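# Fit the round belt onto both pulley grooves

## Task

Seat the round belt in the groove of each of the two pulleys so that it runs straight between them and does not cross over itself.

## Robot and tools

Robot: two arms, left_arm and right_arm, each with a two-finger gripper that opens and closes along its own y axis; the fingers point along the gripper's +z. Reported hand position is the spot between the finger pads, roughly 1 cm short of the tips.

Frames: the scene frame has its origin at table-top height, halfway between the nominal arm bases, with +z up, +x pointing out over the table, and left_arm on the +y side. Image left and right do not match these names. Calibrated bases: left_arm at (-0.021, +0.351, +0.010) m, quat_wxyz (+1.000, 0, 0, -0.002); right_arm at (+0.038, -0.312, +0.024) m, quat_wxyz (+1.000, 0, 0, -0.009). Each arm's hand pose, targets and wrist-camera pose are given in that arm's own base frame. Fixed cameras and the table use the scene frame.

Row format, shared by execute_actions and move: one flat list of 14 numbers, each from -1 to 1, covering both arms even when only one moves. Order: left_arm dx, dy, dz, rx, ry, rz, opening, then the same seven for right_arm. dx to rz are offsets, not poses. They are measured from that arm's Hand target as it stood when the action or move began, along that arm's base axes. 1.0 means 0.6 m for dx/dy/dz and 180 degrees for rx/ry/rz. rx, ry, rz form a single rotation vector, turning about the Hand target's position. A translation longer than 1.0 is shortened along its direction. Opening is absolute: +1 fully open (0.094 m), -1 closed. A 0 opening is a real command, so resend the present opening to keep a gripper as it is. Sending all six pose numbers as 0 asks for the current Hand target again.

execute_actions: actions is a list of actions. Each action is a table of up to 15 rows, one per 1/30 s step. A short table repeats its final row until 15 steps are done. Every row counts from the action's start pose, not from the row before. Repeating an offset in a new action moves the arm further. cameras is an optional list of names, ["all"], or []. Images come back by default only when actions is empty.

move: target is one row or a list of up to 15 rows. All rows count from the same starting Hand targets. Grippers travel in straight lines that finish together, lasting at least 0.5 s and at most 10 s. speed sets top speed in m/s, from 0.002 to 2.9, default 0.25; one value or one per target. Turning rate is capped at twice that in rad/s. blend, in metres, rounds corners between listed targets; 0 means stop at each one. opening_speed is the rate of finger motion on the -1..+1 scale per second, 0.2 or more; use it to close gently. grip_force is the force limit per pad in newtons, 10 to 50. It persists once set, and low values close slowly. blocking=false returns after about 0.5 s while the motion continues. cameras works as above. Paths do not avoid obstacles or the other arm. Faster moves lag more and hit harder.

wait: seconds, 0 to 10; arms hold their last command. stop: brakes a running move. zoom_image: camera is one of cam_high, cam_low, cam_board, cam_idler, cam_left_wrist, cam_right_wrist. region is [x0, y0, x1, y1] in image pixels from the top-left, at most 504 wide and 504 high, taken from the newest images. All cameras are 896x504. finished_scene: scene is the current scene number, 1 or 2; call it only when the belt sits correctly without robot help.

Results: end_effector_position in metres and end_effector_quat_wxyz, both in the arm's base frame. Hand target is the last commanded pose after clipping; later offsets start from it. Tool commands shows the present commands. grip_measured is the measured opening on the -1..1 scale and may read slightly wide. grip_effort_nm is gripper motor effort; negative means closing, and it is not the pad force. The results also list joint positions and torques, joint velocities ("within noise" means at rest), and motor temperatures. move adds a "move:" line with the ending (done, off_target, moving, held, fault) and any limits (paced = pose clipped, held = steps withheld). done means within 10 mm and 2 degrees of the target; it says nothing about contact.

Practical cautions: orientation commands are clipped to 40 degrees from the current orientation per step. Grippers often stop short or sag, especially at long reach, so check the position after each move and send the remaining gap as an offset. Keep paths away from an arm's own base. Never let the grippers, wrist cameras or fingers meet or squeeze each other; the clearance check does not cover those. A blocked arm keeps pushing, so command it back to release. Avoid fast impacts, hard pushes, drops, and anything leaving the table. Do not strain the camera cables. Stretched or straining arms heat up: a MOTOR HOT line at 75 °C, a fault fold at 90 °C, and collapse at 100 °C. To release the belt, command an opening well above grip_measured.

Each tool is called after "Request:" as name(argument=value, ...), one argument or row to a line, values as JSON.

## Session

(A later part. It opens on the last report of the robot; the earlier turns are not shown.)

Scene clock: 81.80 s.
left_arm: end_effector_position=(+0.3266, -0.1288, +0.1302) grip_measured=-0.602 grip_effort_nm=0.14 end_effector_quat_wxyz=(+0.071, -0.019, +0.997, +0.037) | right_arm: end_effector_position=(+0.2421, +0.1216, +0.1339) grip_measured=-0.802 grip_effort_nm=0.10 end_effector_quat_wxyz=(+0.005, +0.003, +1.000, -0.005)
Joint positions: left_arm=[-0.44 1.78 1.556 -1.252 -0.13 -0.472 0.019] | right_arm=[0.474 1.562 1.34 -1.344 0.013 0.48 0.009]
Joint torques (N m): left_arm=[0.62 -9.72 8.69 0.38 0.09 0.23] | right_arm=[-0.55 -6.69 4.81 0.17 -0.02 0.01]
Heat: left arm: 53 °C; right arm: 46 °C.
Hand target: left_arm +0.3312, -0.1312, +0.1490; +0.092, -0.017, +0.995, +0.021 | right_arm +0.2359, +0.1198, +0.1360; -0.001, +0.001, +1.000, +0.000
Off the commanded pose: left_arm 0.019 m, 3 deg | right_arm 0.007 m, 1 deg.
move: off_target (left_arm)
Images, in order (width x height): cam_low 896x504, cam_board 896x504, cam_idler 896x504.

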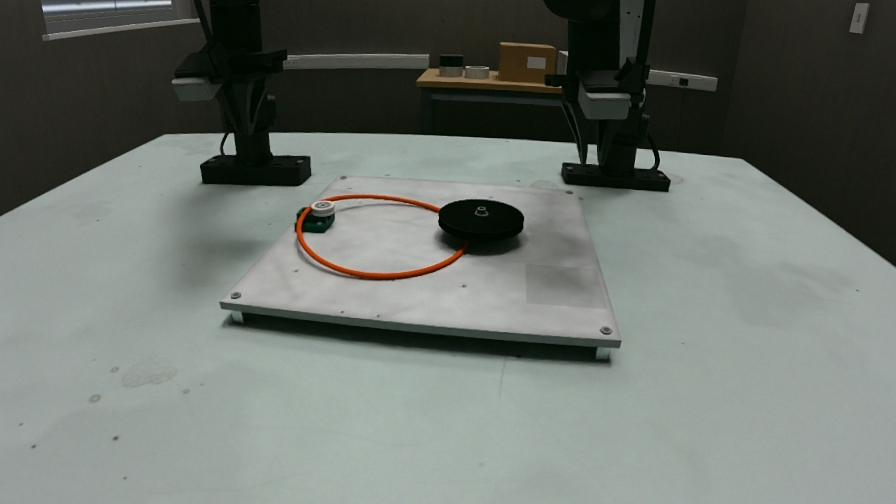

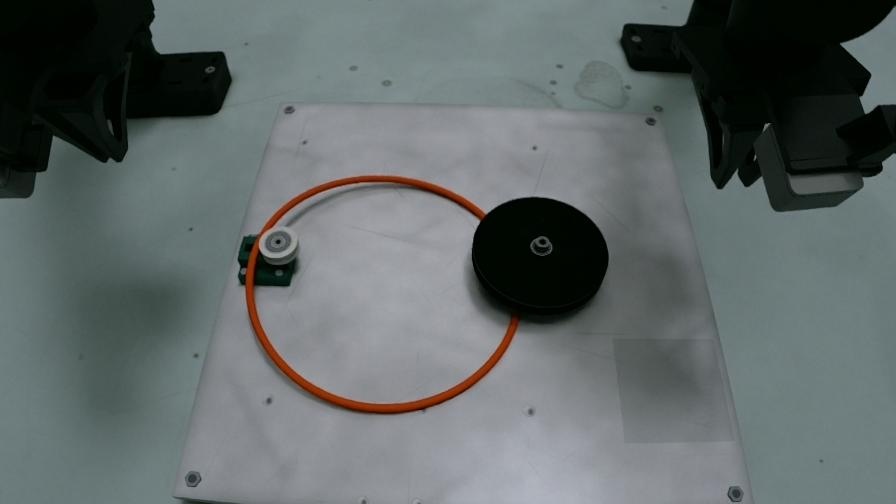

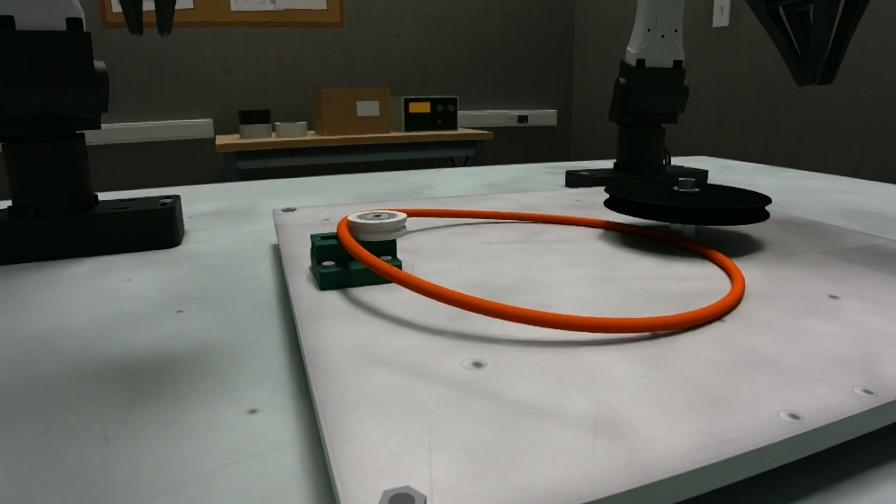

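Request:
move(
  target=[0.14,-0.26,-0.05,0.0,0.05,-0.37,-0.3,0,0,0,0,0,0,-0.8],
  speed=0.2,
  cameras=["cam_left_wrist"],
)

Scene clock: 86.50 s.
left_arm: end_effector_position=(+0.4154, -0.2793, +0.1107) grip_measured=-0.302 grip_effort_nm=0.14 end_effector_quat_wxyz=(+0.061, +0.520, +0.851, -0.026) | right_arm: end_effector_position=(+0.2421, +0.1216, +0.1339) grip_measured=-0.802 grip_effort_nm=0.10 end_effector_quat_wxyz=(+0.005, +0.003, +1.000, -0.005)
Joint positions: left_arm=[-0.575 2.51 2.623 -1.56 0.049 0.519 0.033] | right_arm=[0.474 1.562 1.34 -1.344 0.013 0.479 0.009]
Joint torques (N m): left_arm=[-0.62 -10.99 8.75 0.41 0.27 0.26] | right_arm=[-0.44 -6.58 5 0.17 0 0.02]
Heat: left arm: 52 °C; right arm: 46 °C.
Hand target: left_arm +0.4153, -0.2871, +0.1189; +0.014, +0.533, +0.845, -0.032 | right_arm +0.2360, +0.1198, +0.1360; +0.000, +0.001, +1.000, +0.000
Off the commanded pose: left_arm 0.011 m, 6 deg | right_arm 0.007 m, 1 deg.
joint sent to its limit (left arm) — joint 4 (wrist pitch), lower limit. The joint targets are off in orientation, not in position.
move: off_target (left_arm)
camera_calibration:
cam_left_wrist: T_world_to_cam=[[-0.88918, -0.457023, -0.0221191, 0.243119], [-0.443966, 0.850061, 0.283357, 0.431464], [-0.110698, 0.261775, -0.958759, 0.311667], [0, 0, 0, 1]] pos_world=[0.442233, -0.337246, 0.181932]
Images, in order (width x height): cam_left_wrist 896x504.

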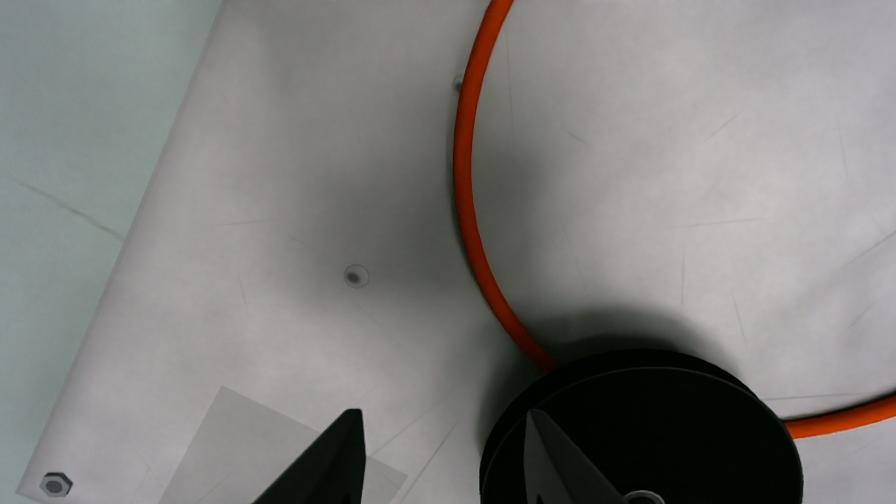

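Request:
move(
  target=[
    [0.0095,-0.028,-0.08,0,0,0,-0.4,0,0,0,0,0,0,-0.8],
    [0.0095,-0.028,-0.14,0,0,0,-0.4,0,0,0,0,0,0,-0.8],
    [0.0095,-0.028,-0.14,0,0,0,-0.96,0,0,0,0,0,0,-0.8],
  ],
  speed=0.12,
  cameras=["cam_left_wrist"],
)

Scene clock: 89.43 s.
left_arm: end_effector_position=(+0.4213, -0.2976, +0.0355) grip_measured=-0.915 grip_effort_nm=-1.01 end_effector_quat_wxyz=(+0.018, +0.530, +0.847, -0.026) | right_arm: end_effector_position=(+0.2421, +0.1216, +0.1339) grip_measured=-0.802 grip_effort_nm=0.10 end_effector_quat_wxyz=(+0.005, +0.003, +1.000, -0.005)
Joint positions: left_arm=[-0.598 2.746 2.778 -1.566 0.051 0.519 0.004] | right_arm=[0.474 1.562 1.34 -1.344 0.013 0.479 0.009]
Joint torques (N m): left_arm=[-0.5 -10.91 7.83 0.31 0.25 0.1] | right_arm=[-0.7 -6.8 4.92 0.17 -0.06 0]
Heat: left arm: 53 °C; right arm: 46 °C.
Hand target: left_arm +0.4209, -0.3040, +0.0349; +0.014, +0.533, +0.845, -0.032 | right_arm +0.2360, +0.1198, +0.1360; +0.000, +0.001, +1.000, +0.000
Off the commanded pose: left_arm 0.006 m, 1 deg | right_arm 0.007 m, 1 deg.
joint sent to its limit (left arm) — joint 4 (wrist pitch), lower limit. The joint targets still meet the commanded pose.
move: done
camera_calibration:
cam_left_wrist: T_world_to_cam=[[-0.899741, -0.435847, 0.0224469, 0.247422], [-0.400454, 0.844937, 0.354568, 0.44862], [-0.173504, 0.31003, -0.934761, 0.284955], [0, 0, 0, 1]] pos_world=[0.451708, -0.359562, 0.101744]
Images, in order (width x height): cam_left_wrist 896x504.

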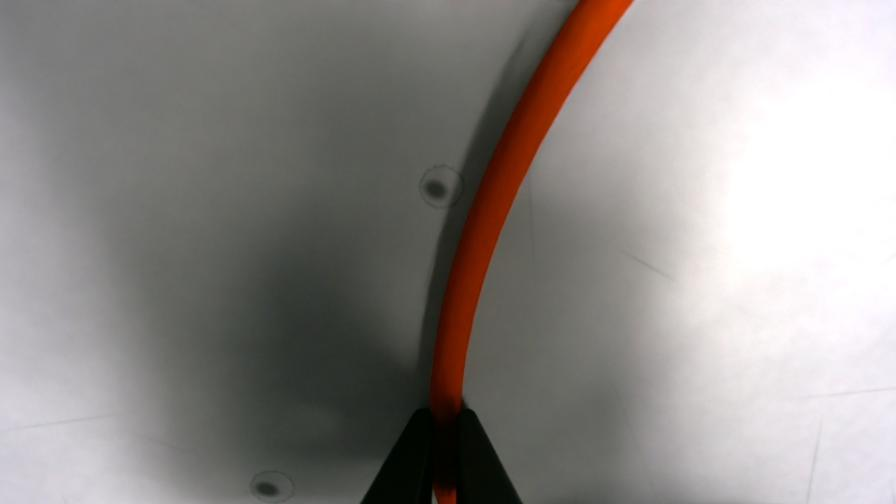

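Request:
move(
  target=[
    [0,-0.04,0.015,0,0,0.1,-0.96,0,0,0,0,0,0,-0.8],
    [-0.06,-0.07,0.03,0,0,0.25,-0.96,0,0,0,0,0,0,-0.8],
    [-0.1,-0.07,0.09,0,0,0.37,-0.96,0,0,0,0,0,0,-0.8],
  ],
  speed=0.1,
  cameras=["cam_left_wrist","cam_idler","cam_board"],
)

Scene clock: 97.63 s.
left_arm: end_effector_position=(+0.3634, -0.3466, +0.0650) grip_measured=-0.915 grip_effort_nm=-1.01 end_effector_quat_wxyz=(+0.014, -0.014, +1.000, -0.015) | right_arm: end_effector_position=(+0.2421, +0.1216, +0.1339) grip_measured=-0.802 grip_effort_nm=0.10 end_effector_quat_wxyz=(+0.005, +0.003, +1.000, -0.005)
Joint positions: left_arm=[-0.761 2.619 2.651 -1.56 0.001 -0.79 0.004] | right_arm=[0.474 1.562 1.34 -1.344 0.013 0.479 0.009]
Joint torques (N m): left_arm=[-0.65 -16.23 4.83 0.26 -0.15 -0.08] | right_arm=[-0.44 -6.75 4.97 0.13 -0.01 0]
Motor temperatures (°C): left_arm=[27 58 36 30 25 25 29] | right_arm=[26 45 33 27 24 27 26]
Heat: left arm: 58 °C; right arm: 45 °C.
Hand target: left_arm +0.3610, -0.3460, +0.0890; +0.030, -0.019, +0.999, -0.019 | right_arm +0.2360, +0.1198, +0.1360; +0.000, +0.001, +1.000, +0.000
Off the commanded pose: left_arm 0.024 m, 2 deg | right_arm 0.007 m, 1 deg.
elbow stopped short (left arm): the move would have taken joint 3 (elbow) straighter than the controller allows.
joint sent to its limit (left arm) — joint 4 (wrist pitch), lower limit. The joint targets still meet the commanded pose.
move: off_target (left_arm)
camera_calibration:
cam_left_wrist: T_world_to_cam=[[0.0269857, -0.999257, 0.0275179, -0.359019], [-0.924316, -0.01446, 0.381355, 0.347063], [-0.380674, -0.0357263, -0.924019, 0.272423], [0, 0, 0, 1]] pos_world=[0.434189, -0.344001, 0.129249]
Images, in order (width x height): cam_board 896x504, cam_idler 896x504, cam_left_wrist 896x504.

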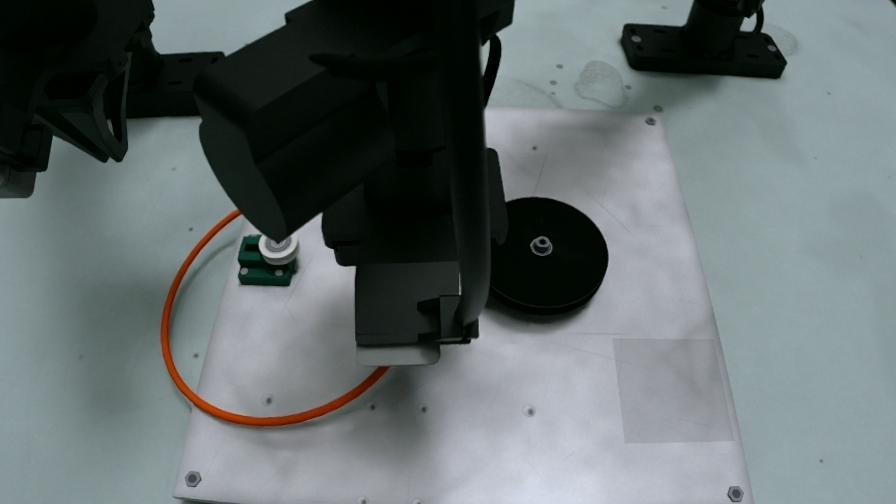

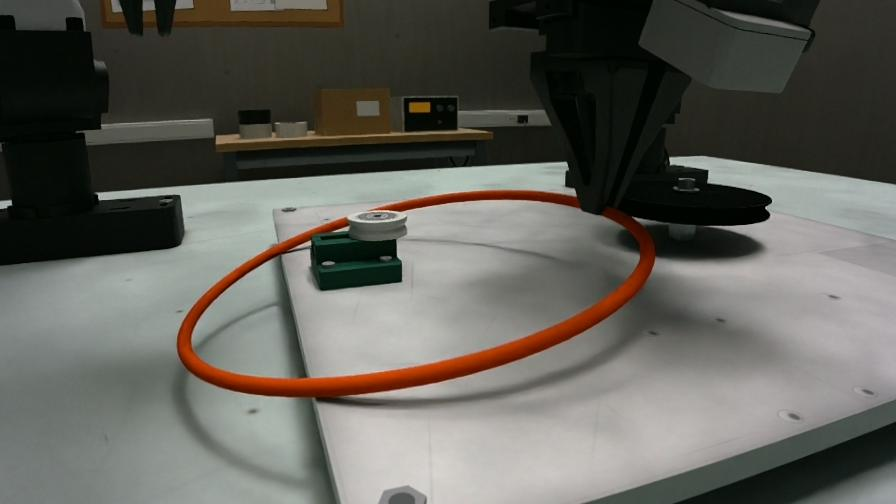

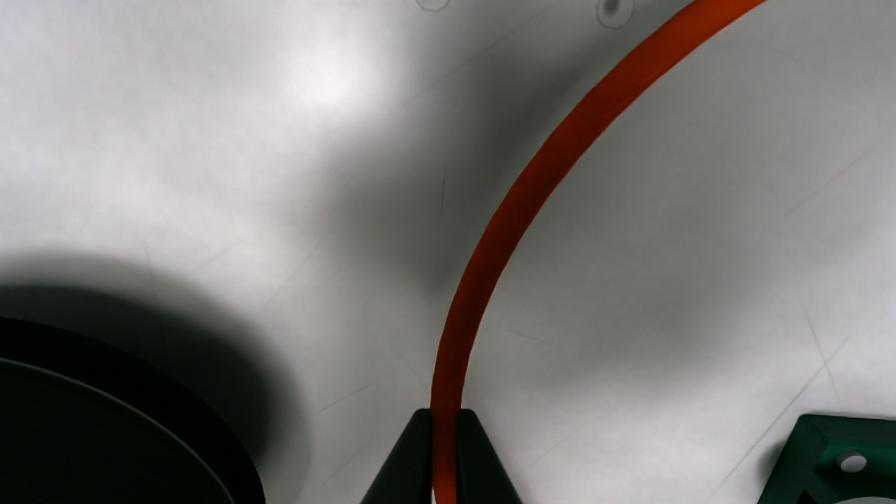

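Request:
move(
  target=[
    [0,0.02,0.02,0,-0.05,0,-0.96,0,0,0,0,0,0,-0.8],
    [-0.03,0.15,0.025,0,-0.05,0,-0.96,0,0,0,0,0,0,-0.8],
    [-0.04,0.27,0.02,0,-0.05,0,-0.96,0,0,0,0,0,0,-0.8],
  ],
  speed=0.12,
  blend=0.02,
  cameras=["cam_low","cam_idler","cam_board"],
)

Scene clock: 102.27 s.
left_arm: end_effector_position=(+0.3341, -0.2080, +0.0909) grip_measured=-0.915 grip_effort_nm=-1.01 end_effector_quat_wxyz=(+0.094, -0.005, +0.995, -0.044) | right_arm: end_effector_position=(+0.2421, +0.1216, +0.1339) grip_measured=-0.802 grip_effort_nm=0.10 end_effector_quat_wxyz=(+0.005, +0.003, +1.000, -0.005)
Joint positions: left_arm=[-0.569 1.85 1.476 -0.991 -0.027 -0.576 0.004] | right_arm=[0.474 1.562 1.34 -1.344 0.013 0.479 0.009]
Joint torques (N m): left_arm=[3.11 -11.11 5.01 0.38 -0.54 0.23] | right_arm=[-0.53 -6.71 4.83 0.17 -0.07 0]
Motor temperatures (°C): left_arm=[27 61 36 30 25 25 29] | right_arm=[26 45 33 27 24 27 26]
Heat: left arm: 61 °C; right arm: 45 °C.
Hand target: left_arm +0.3369, -0.1840, +0.1010; +0.108, -0.017, +0.994, -0.020 | right_arm +0.2360, +0.1198, +0.1360; +0.000, +0.001, +1.000, +0.000
Off the commanded pose: left_arm 0.026 m, 3 deg | right_arm 0.007 m, 1 deg.
move: off_target (left_arm)
Images, in order (width x height): cam_low 896x504, cam_board 896x504, cam_idler 896x504.

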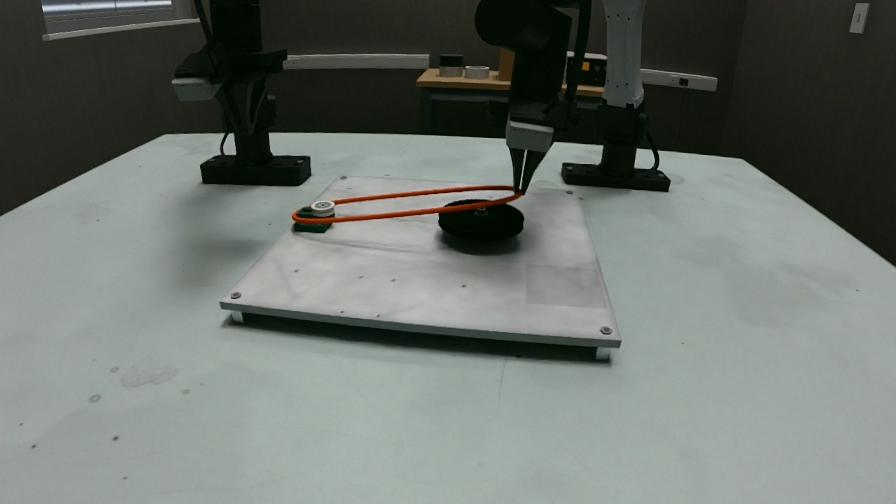

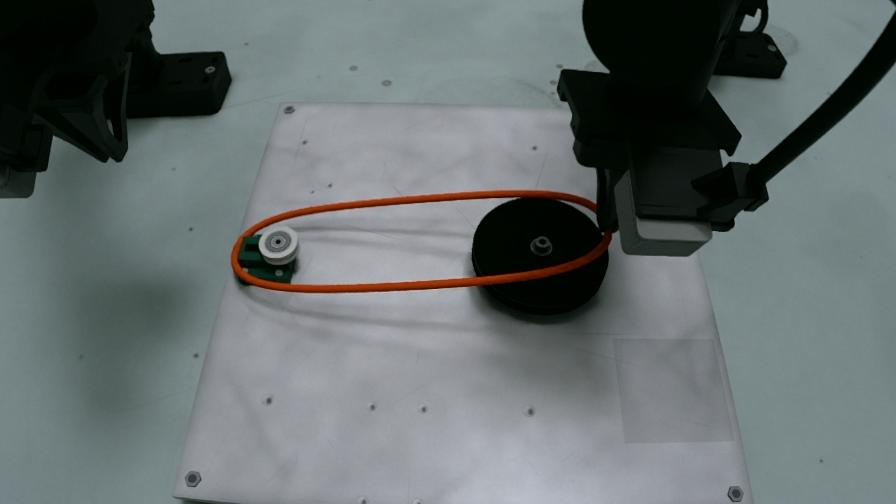

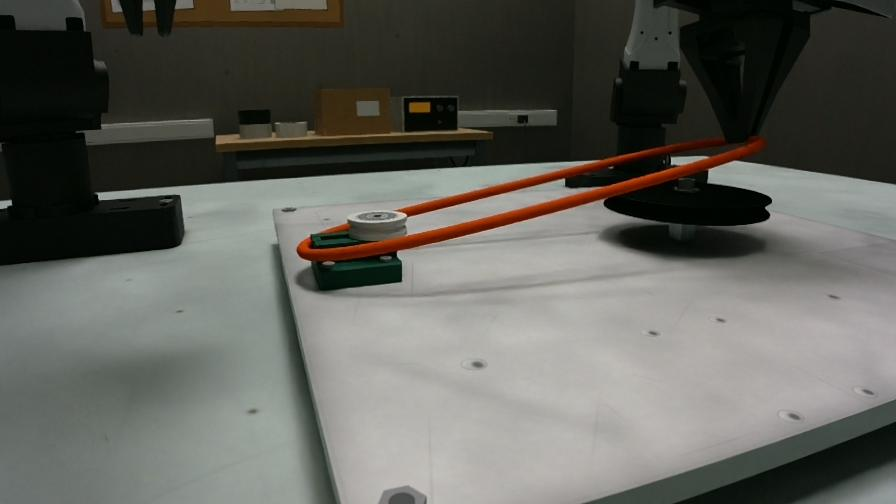

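Request:
move(
  target=[
    [0,-0.03,0,0,0,0,-0.96,0.044,0.1,-0.05,0,0,0,-0.5],
    [0,-0.03,0,0,0,0,-0.96,0.044,0.108,-0.14,0,0,0,-0.5],
  ],
  speed=0.12,
  cameras=["cam_idler","cam_right_wrist","cam_board"],
)

Scene clock: 105.70 s.
left_arm: end_effector_position=(+0.3310, -0.2129, +0.0909) grip_measured=-0.915 grip_effort_nm=-1.01 end_effector_quat_wxyz=(+0.093, -0.004, +0.995, -0.046) | right_arm: end_effector_position=(+0.2634, +0.1803, +0.0567) grip_measured=-0.502 grip_effort_nm=0.10 end_effector_quat_wxyz=(+0.003, -0.001, +1.000, -0.006)
Joint positions: left_arm=[-0.584 1.85 1.476 -0.991 -0.027 -0.588 0.004] | right_arm=[0.607 1.786 1.278 -1.064 0.013 0.606 0.023]
Joint torques (N m): left_arm=[0.59 -8.39 8.69 0.28 -0.63 -0.08] | right_arm=[0.42 -5.93 4.98 0.49 -0.03 0.22]
Motor temperatures (°C): left_arm=[27 60 36 30 25 25 29] | right_arm=[26 45 33 27 24 27 26]
Heat: left arm: 60 °C; right arm: 45 °C.
Hand target: left_arm +0.3369, -0.2020, +0.1010; +0.108, -0.017, +0.994, -0.020 | right_arm +0.2624, +0.1846, +0.0521; +0.000, +0.001, +1.000, +0.000
Off the commanded pose: left_arm 0.016 m, 4 deg | right_arm 0.006 m, 1 deg.
move: off_target (left_arm)
camera_calibration:
cam_right_wrist: T_world_to_cam=[[0.00242447, -0.999898, 0.0140611, 0.180783], [-0.910613, 0.0036033, 0.413245, 0.254524], [-0.413253, -0.0138061, -0.910511, 0.253858], [0, 0, 0, 1]] pos_world=[0.336242, 0.183352, 0.123418]
Images, in order (width x height): cam_board 896x504, cam_idler 896x504, cam_right_wrist 896x504.

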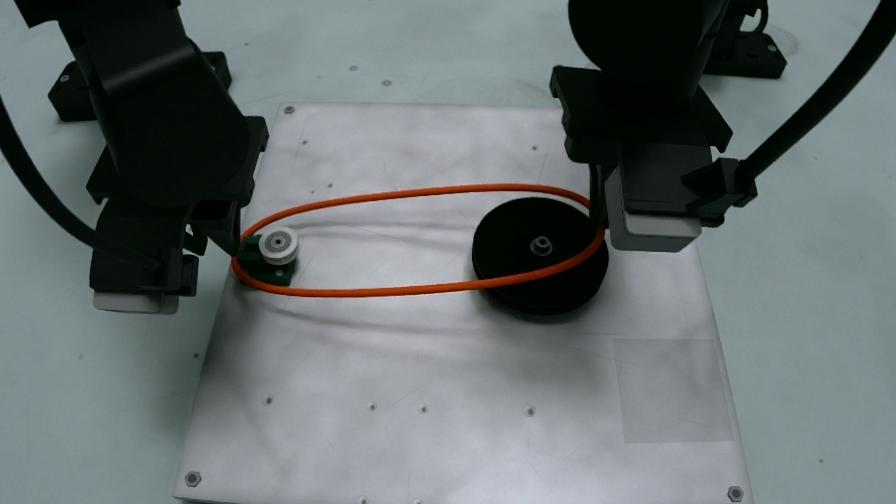

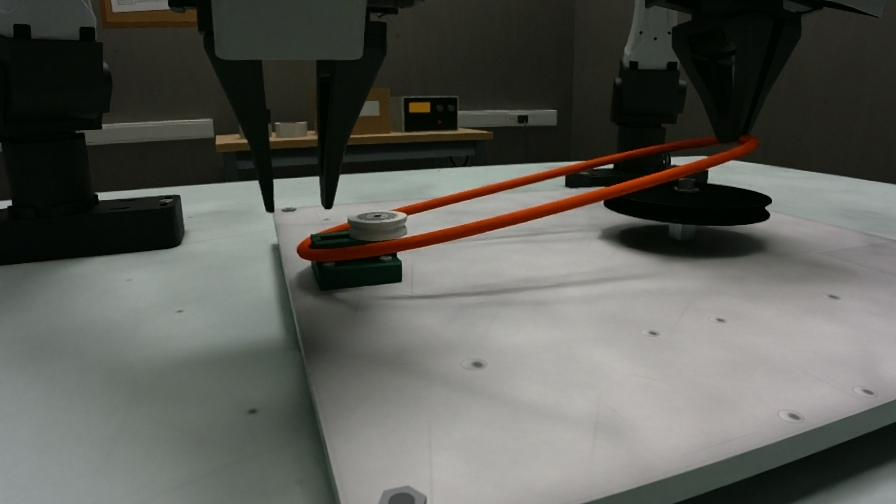

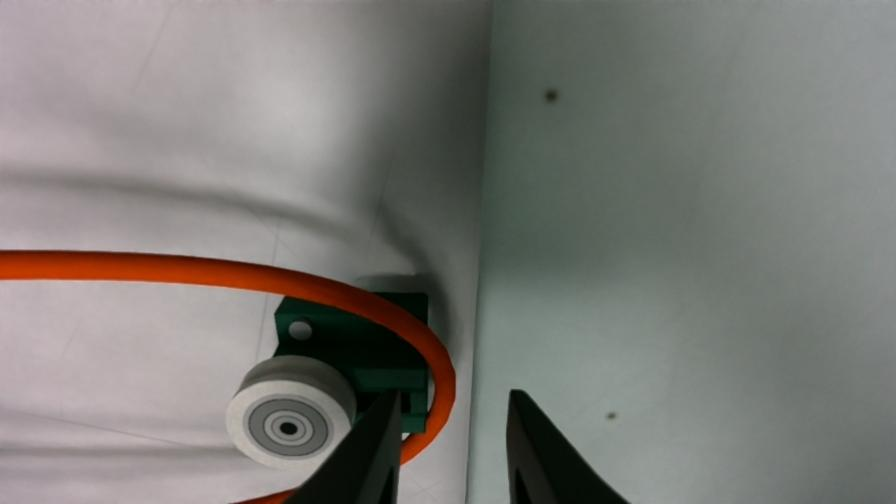

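Request:
move(
  target=[
    [0,0,0,0,0,0,-0.96,0.02,0.02,0.08,0,0,0.25,-0.5],
    [0,0,0,0,0,0,-0.96,0.043,0.102,0.05,0,0,0.5,-0.5],
    [0,0,0,0,0,0,-0.96,0.043,0.102,-0.02,0,0,0.5,-0.5],
  ],
  speed=0.15,
  cameras=["cam_idler","cam_right_wrist"],
)

Scene clock: 114.30 s.
left_arm: end_effector_position=(+0.3310, -0.2129, +0.0909) grip_measured=-0.915 grip_effort_nm=-1.01 end_effector_quat_wxyz=(+0.093, -0.004, +0.995, -0.046) | right_arm: end_effector_position=(+0.2893, +0.2411, +0.0441) grip_measured=-0.502 grip_effort_nm=0.10 end_effector_quat_wxyz=(+0.002, +0.701, -0.713, +0.006)
Joint positions: left_arm=[-0.584 1.85 1.476 -0.991 -0.027 -0.588 0.004] | right_arm=[0.701 2.011 1.53 -1.093 0.013 -0.853 0.023]
Joint torques (N m): left_arm=[0.61 -8.39 8.68 0.28 -0.63 -0.08] | right_arm=[0.31 -7.87 5.41 0.39 -0.12 0.04]
Motor temperatures (°C): left_arm=[27 57 37 30 25 25 30] | right_arm=[26 44 34 27 24 27 26]
Heat: left arm: 57 °C; right arm: 44 °C.
Hand target: left_arm +0.3369, -0.2020, +0.1010; +0.108, -0.017, +0.994, -0.020 | right_arm +0.2882, +0.2458, +0.0401; +0.000, +0.706, -0.708, +0.000
Off the commanded pose: left_arm 0.016 m, 4 deg | right_arm 0.006 m, 1 deg.
move: off_target (left_arm)
camera_calibration:
cam_right_wrist: T_world_to_cam=[[0.999837, -0.0160611, 0.00827827, -0.283773], [-0.0180598, -0.902859, 0.429558, 0.242731], [0.000574944, -0.429637, -0.903001, 0.234134], [0, 0, 0, 1]] pos_world=[0.287976, 0.315187, 0.109505]
Images, in order (width x height): cam_idler 896x504, cam_right_wrist 896x504.

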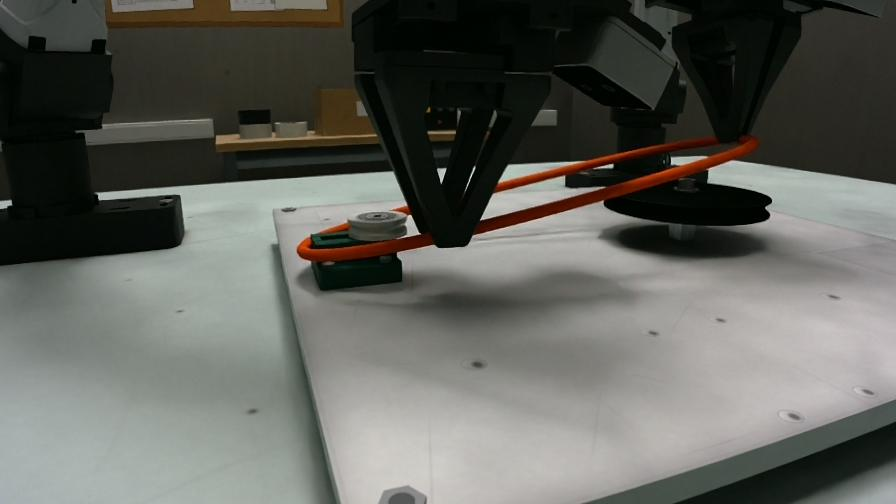

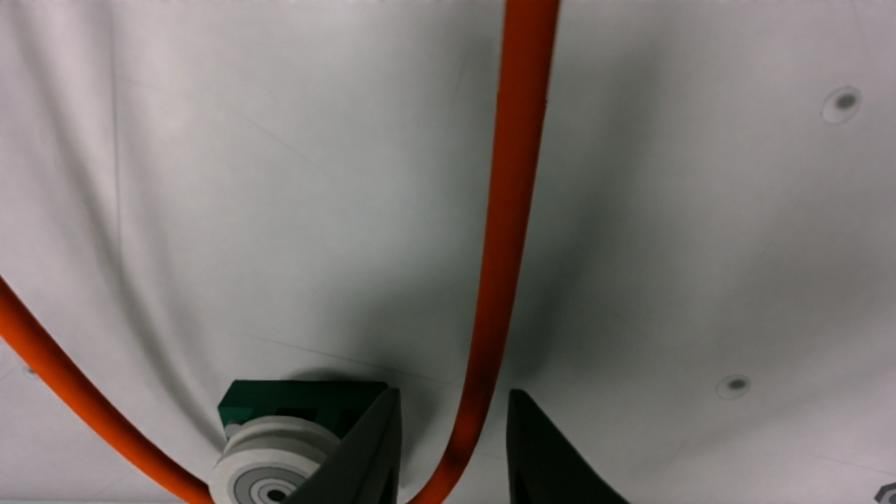

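Request:
move(
  target=[
    [0,0,0,0,0,0,-0.96,0,0.005,-0.04,0,0,0,-0.5],
    [0,0,0,0,0,0,-0.96,0,0.005,-0.04,0,0,0,-0.96],
    [0,0,0,0,0,0,-0.96,-0.005,0,-0.01,0,0,0,-0.96],
    [0,0.03,0,0,0,0,-0.96,-0.01,0.04,0.0,0,0,0,-0.96],
  ],
  speed=0.08,
  cameras=["cam_idler","cam_right_wrist","cam_board"],
)

Scene clock: 117.93 s.
left_arm: end_effector_position=(+0.3368, -0.1975, +0.0903) grip_measured=-0.915 grip_effort_nm=-1.01 end_effector_quat_wxyz=(+0.092, -0.015, +0.995, -0.035) | right_arm: end_effector_position=(+0.2837, +0.2650, +0.0401) grip_measured=-0.913 grip_effort_nm=-1.01 end_effector_quat_wxyz=(-0.004, +0.706, -0.708, +0.007)
Joint positions: left_arm=[-0.548 1.85 1.476 -1.004 -0.039 -0.575 0.004] | right_arm=[0.757 2.047 1.567 -1.082 0.013 -0.811 0.004]
Joint torques (N m): left_arm=[1.26 -11.12 4.97 0.49 -0.43 0.22] | right_arm=[0.23 -7.65 7.42 0.08 -0.13 0.16]
Motor temperatures (°C): left_arm=[27 57 37 30 25 25 30] | right_arm=[26 45 34 27 24 27 26]
Heat: left arm: 57 °C; right arm: 45 °C.
Hand target: left_arm +0.3370, -0.1840, +0.1010; +0.108, -0.017, +0.994, -0.020 | right_arm +0.2822, +0.2698, +0.0401; +0.000, +0.706, -0.708, +0.000
Off the commanded pose: left_arm 0.017 m, 3 deg | right_arm 0.005 m, 1 deg.
move: off_target (left_arm)
camera_calibration:
cam_right_wrist: T_world_to_cam=[[0.999833, -0.00166177, 0.0181732, -0.281965], [-0.00918007, -0.90647, 0.42217, 0.264678], [0.0157719, -0.422267, -0.906334, 0.234702], [0, 0, 0, 1]] pos_world=[0.280647, 0.338561, 0.106103]
Images, in order (width x height): cam_board 896x504, cam_idler 896x504, cam_right_wrist 896x504.

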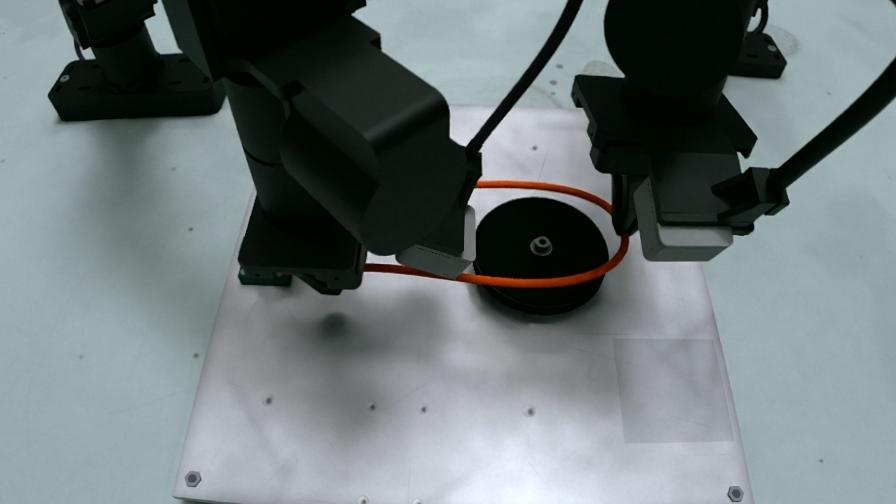

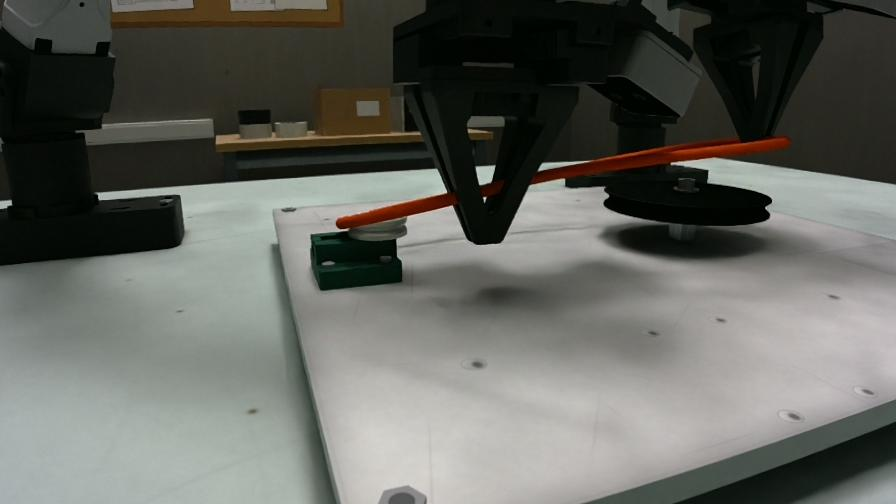

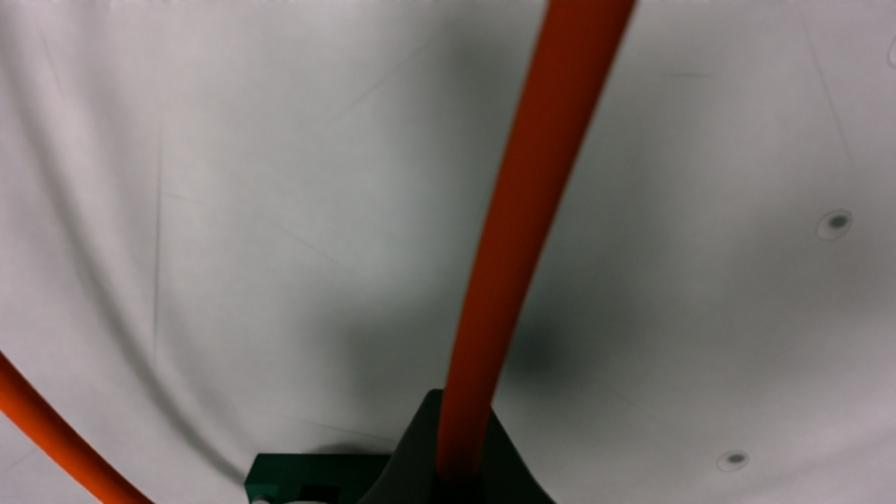

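Request:
move(
  target=[
    [0,0,0,0,0,0,-0.96,0,-0.022,0,0,0,0,-0.96],
    [0,0,-0.01,0,0,0,-0.96,0,-0.022,-0.028,0,0,0,-0.96],
    [0,0.015,-0.03,0,0,0,-0.96,0,0.012,-0.03,0,0,0,-0.96],
  ],
  speed=0.08,
  cameras=["cam_idler","cam_right_wrist","cam_low"],
)

Request:
zoom_image(
  camera="cam_idler",
  region=[260, 150, 460, 310],
)

Scene clock: 120.73 s.
left_arm: end_effector_position=(+0.3299, -0.1832, +0.0716) grip_measured=-0.915 grip_effort_nm=-1.01 end_effector_quat_wxyz=(+0.081, -0.014, +0.996, -0.025) | right_arm: end_effector_position=(+0.2838, +0.2770, +0.0242) grip_measured=-0.913 grip_effort_nm=-1.01 end_effector_quat_wxyz=(-0.012, +0.707, -0.707, +0.005)
Joint positions: left_arm=[-0.526 1.838 1.391 -0.958 -0.04 -0.551 0.004] | right_arm=[0.778 2.081 1.552 -1.019 0.01 -0.795 0.004]
Joint torques (N m): left_arm=[1.32 -10.67 5.23 0.74 -0.36 0.21] | right_arm=[-0.32 -7.42 7.27 0.07 -0.12 0.13]
Motor temperatures (°C): left_arm=[27 57 37 30 25 25 30] | right_arm=[26 44 34 27 24 27 27]
Heat: left arm: 57 °C; right arm: 44 °C.
Hand target: left_arm +0.3370, -0.1749, +0.0829; +0.108, -0.017, +0.994, -0.020 | right_arm +0.2821, +0.2770, +0.0221; +0.000, +0.707, -0.708, +0.001
Off the commanded pose: left_arm 0.016 m, 3 deg | right_arm 0.003 m, 1 deg.
move: off_target (left_arm)
camera_calibration:
cam_right_wrist: T_world_to_cam=[[0.999647, 0.00197309, 0.0264933, -0.282938], [-0.00907069, -0.911962, 0.410174, 0.283984], [0.0249702, -0.41027, -0.911622, 0.219603], [0, 0, 0, 1]] pos_world=[0.279931, 0.349638, 0.0912082]
Images, in order (width x height): cam_low 896x504, cam_idler 896x504, cam_right_wrist 896x504.

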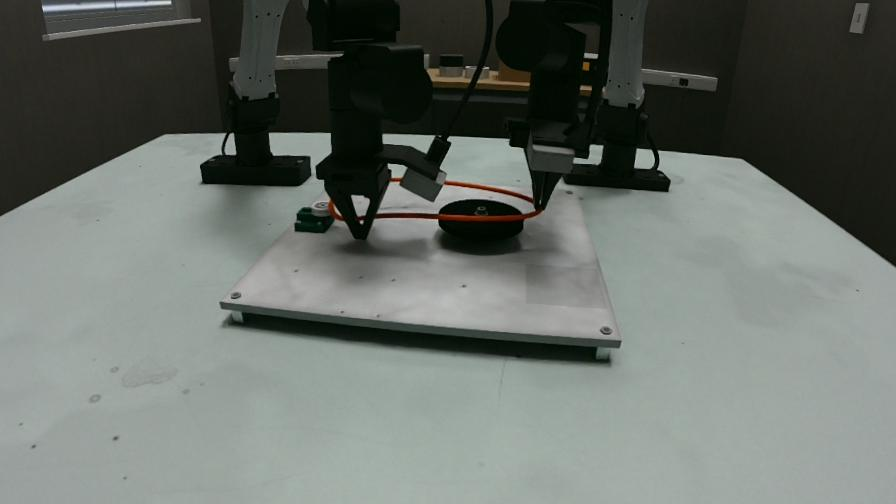

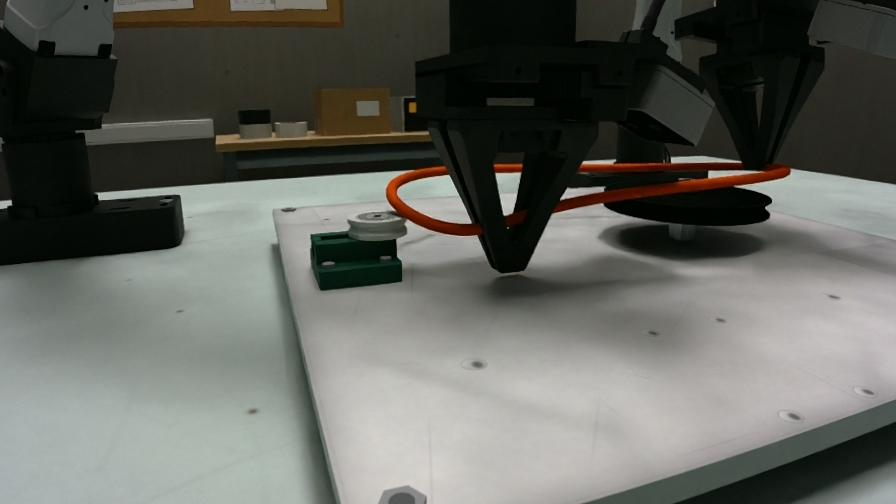

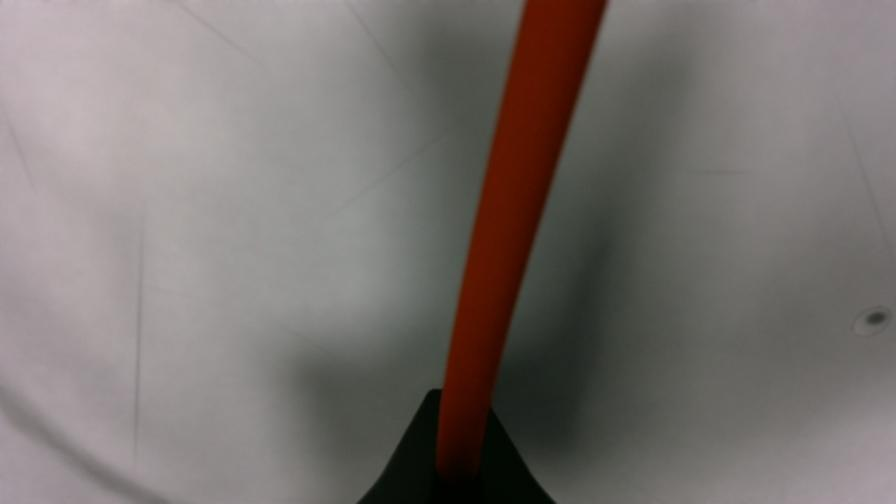

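Scaled by 2.520 from the camera's 896x504 image, which has a finer 1280x720 frame.

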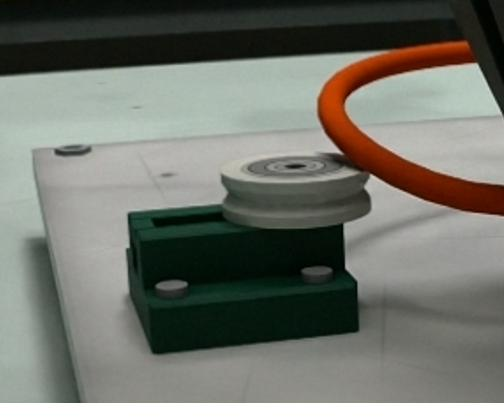

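Request:
move(
  target=[
    [0,-0.03,0.02,0,0,0,-0.96,0,-0.04,0.03,0,-0.05,0,-0.96],
    [0,-0.035,0.02,0,0,0,-0.96,0,-0.105,0.03,0,-0.06,0,-0.96],
  ],
  speed=0.1,
  cameras=["cam_idler","cam_board","cam_low"],
)

Scene clock: 123.70 s.
left_arm: end_effector_position=(+0.3296, -0.2092, +0.0859) grip_measured=-0.915 grip_effort_nm=-1.01 end_effector_quat_wxyz=(+0.095, +0.005, +0.994, -0.045) | right_arm: end_effector_position=(+0.2846, +0.2359, +0.0364) grip_measured=-0.913 grip_effort_nm=-1.01 end_effector_quat_wxyz=(-0.086, +0.706, -0.702, +0.047)
Joint positions: left_arm=[-0.578 1.838 1.441 -0.964 -0.028 -0.565 0.004] | right_arm=[0.731 1.836 1.238 -0.794 0.083 -0.852 0.004]
Joint torques (N m): left_arm=[1.4 -8.14 8.57 0.3 -0.59 -0.18] | right_arm=[-2.22 -9.83 4.3 0.19 0.48 -0.04]
Motor temperatures (°C): left_arm=[27 56 37 30 25 25 30] | right_arm=[26 45 34 27 24 27 27]
Heat: left arm: 56 °C; right arm: 45 °C.
Hand target: left_arm +0.3369, -0.1960, +0.0949; +0.108, -0.017, +0.994, -0.020 | right_arm +0.2822, +0.2139, +0.0401; -0.066, +0.703, -0.705, +0.067
Off the commanded pose: left_arm 0.018 m, 4 deg | right_arm 0.022 m, 3 deg.
move: off_target (left_arm, right_arm)
Images, in order (width x height): cam_low 896x504, cam_board 896x504, cam_idler 896x504.

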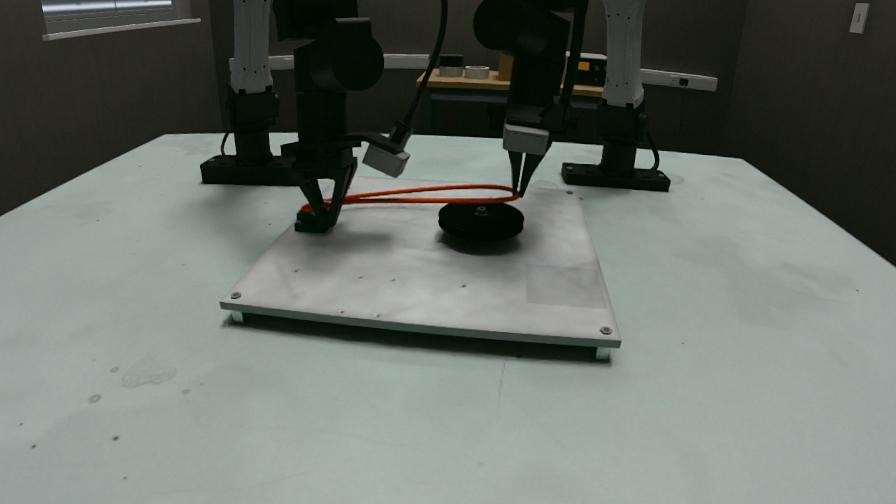

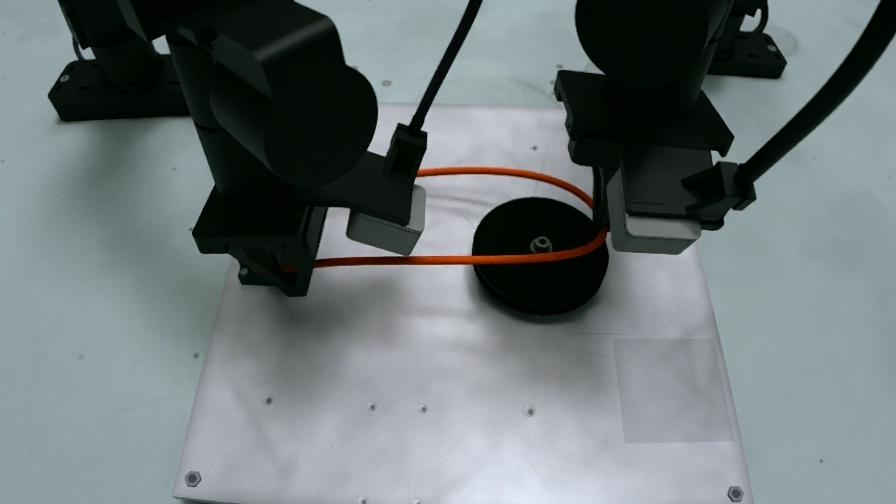

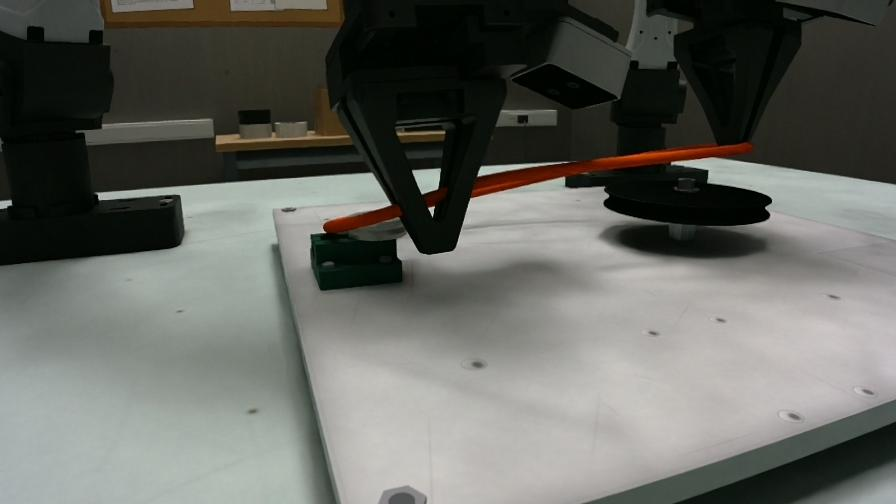

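Request:
move(
  target=[
    [0,0.03,-0.01,0,0,0,-0.96,0,0.012,-0.005,0,0.01,0,-0.96],
    [0,0.05,-0.04,0,0,0,-0.96,0,0.012,-0.005,0,0.01,0,-0.96],
  ],
  speed=0.06,
  cameras=["cam_idler","cam_board","cam_low"],
)

Request:
zoom_image(
  camera="cam_idler",
  region=[260, 150, 460, 310],
)

Request:
zoom_image(
  camera="cam_low",
  region=[280, 160, 580, 260],
)

Scene clock: 126.43 s.
left_arm: end_effector_position=(+0.3347, -0.2003, +0.0663) grip_measured=-0.915 grip_effort_nm=-1.01 end_effector_quat_wxyz=(+0.100, +0.008, +0.993, -0.063) | right_arm: end_effector_position=(+0.2840, +0.2423, +0.0392) grip_measured=-0.913 grip_effort_nm=-1.01 end_effector_quat_wxyz=(-0.093, +0.707, -0.701, +0.032)
Joint positions: left_arm=[-0.535 1.829 1.343 -0.849 0.009 -0.521 0.004] | right_arm=[0.731 1.836 1.249 -0.794 0.053 -0.853 0.004]
Joint torques (N m): left_arm=[4.14 -10.35 4.53 0.29 -0.79 0.11] | right_arm=[-1.76 -6.79 6.64 -0.08 0.6 0.05]
Motor temperatures (°C): left_arm=[27 55 37 30 26 25 30] | right_arm=[26 45 34 27 24 27 27]
Heat: left arm: 55 °C; right arm: 45 °C.
Hand target: left_arm +0.3369, -0.1660, +0.0710; +0.108, -0.017, +0.994, -0.020 | right_arm +0.2823, +0.2211, +0.0371; -0.056, +0.704, -0.706, +0.056
Off the commanded pose: left_arm 0.035 m, 6 deg | right_arm 0.021 m, 5 deg.
move: off_target (left_arm, right_arm)
Images, in order (width x height): cam_low 896x504, cam_board 896x504, cam_idler 896x504.

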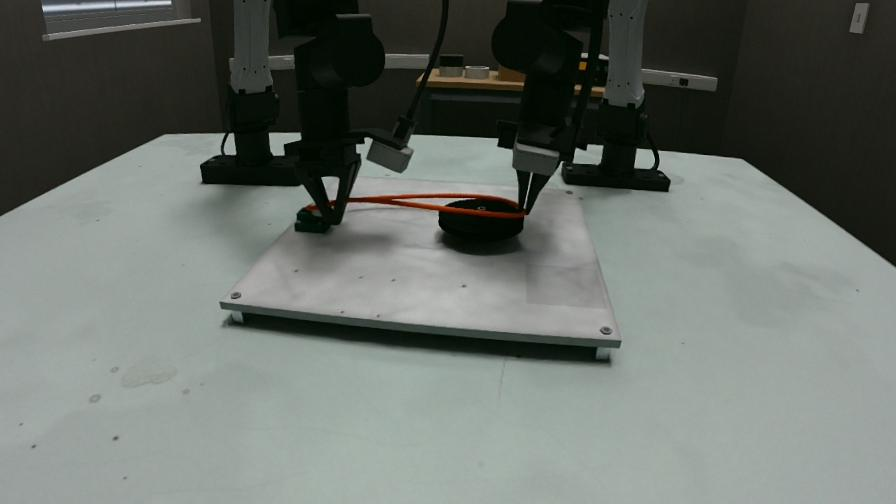

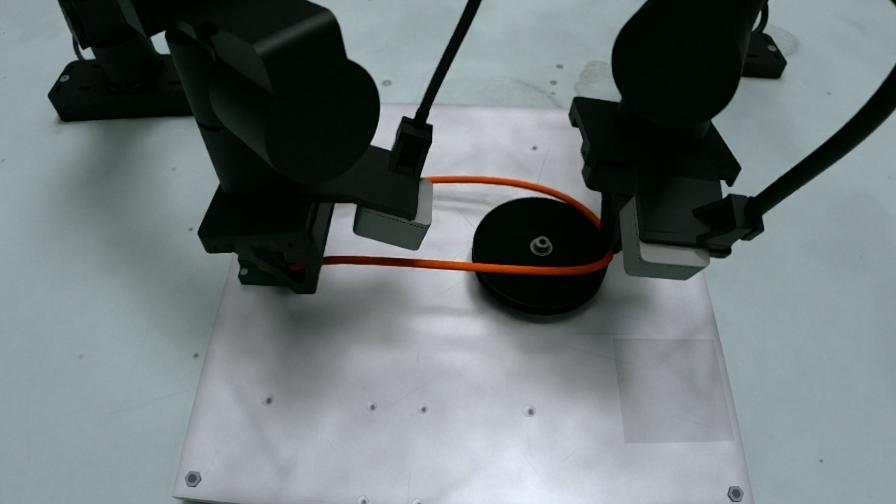

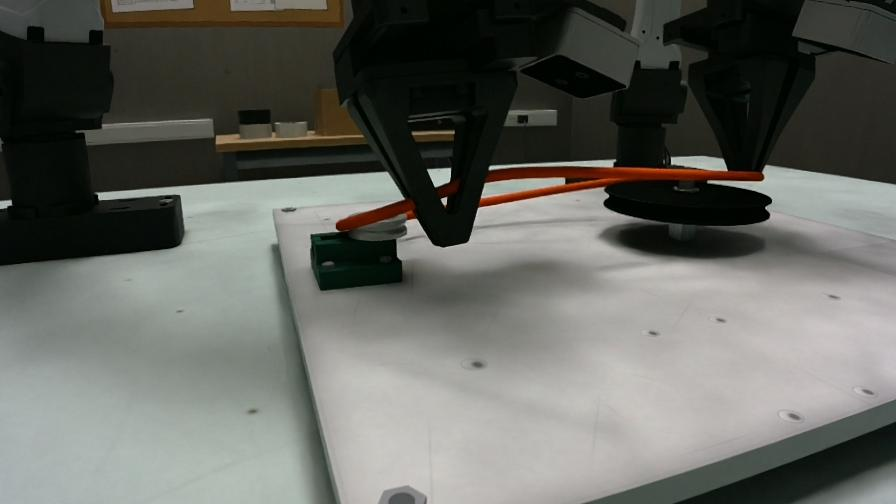

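Scaled by 2.520 from the camera's 896x504 image, which has a finer 1280x720 frame.

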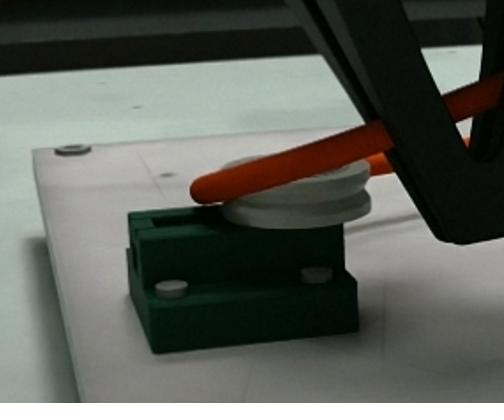

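Scaled by 1.680 from the camera's 896x504 image, which has a finer 1280x720 frame.

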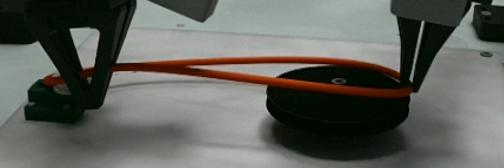

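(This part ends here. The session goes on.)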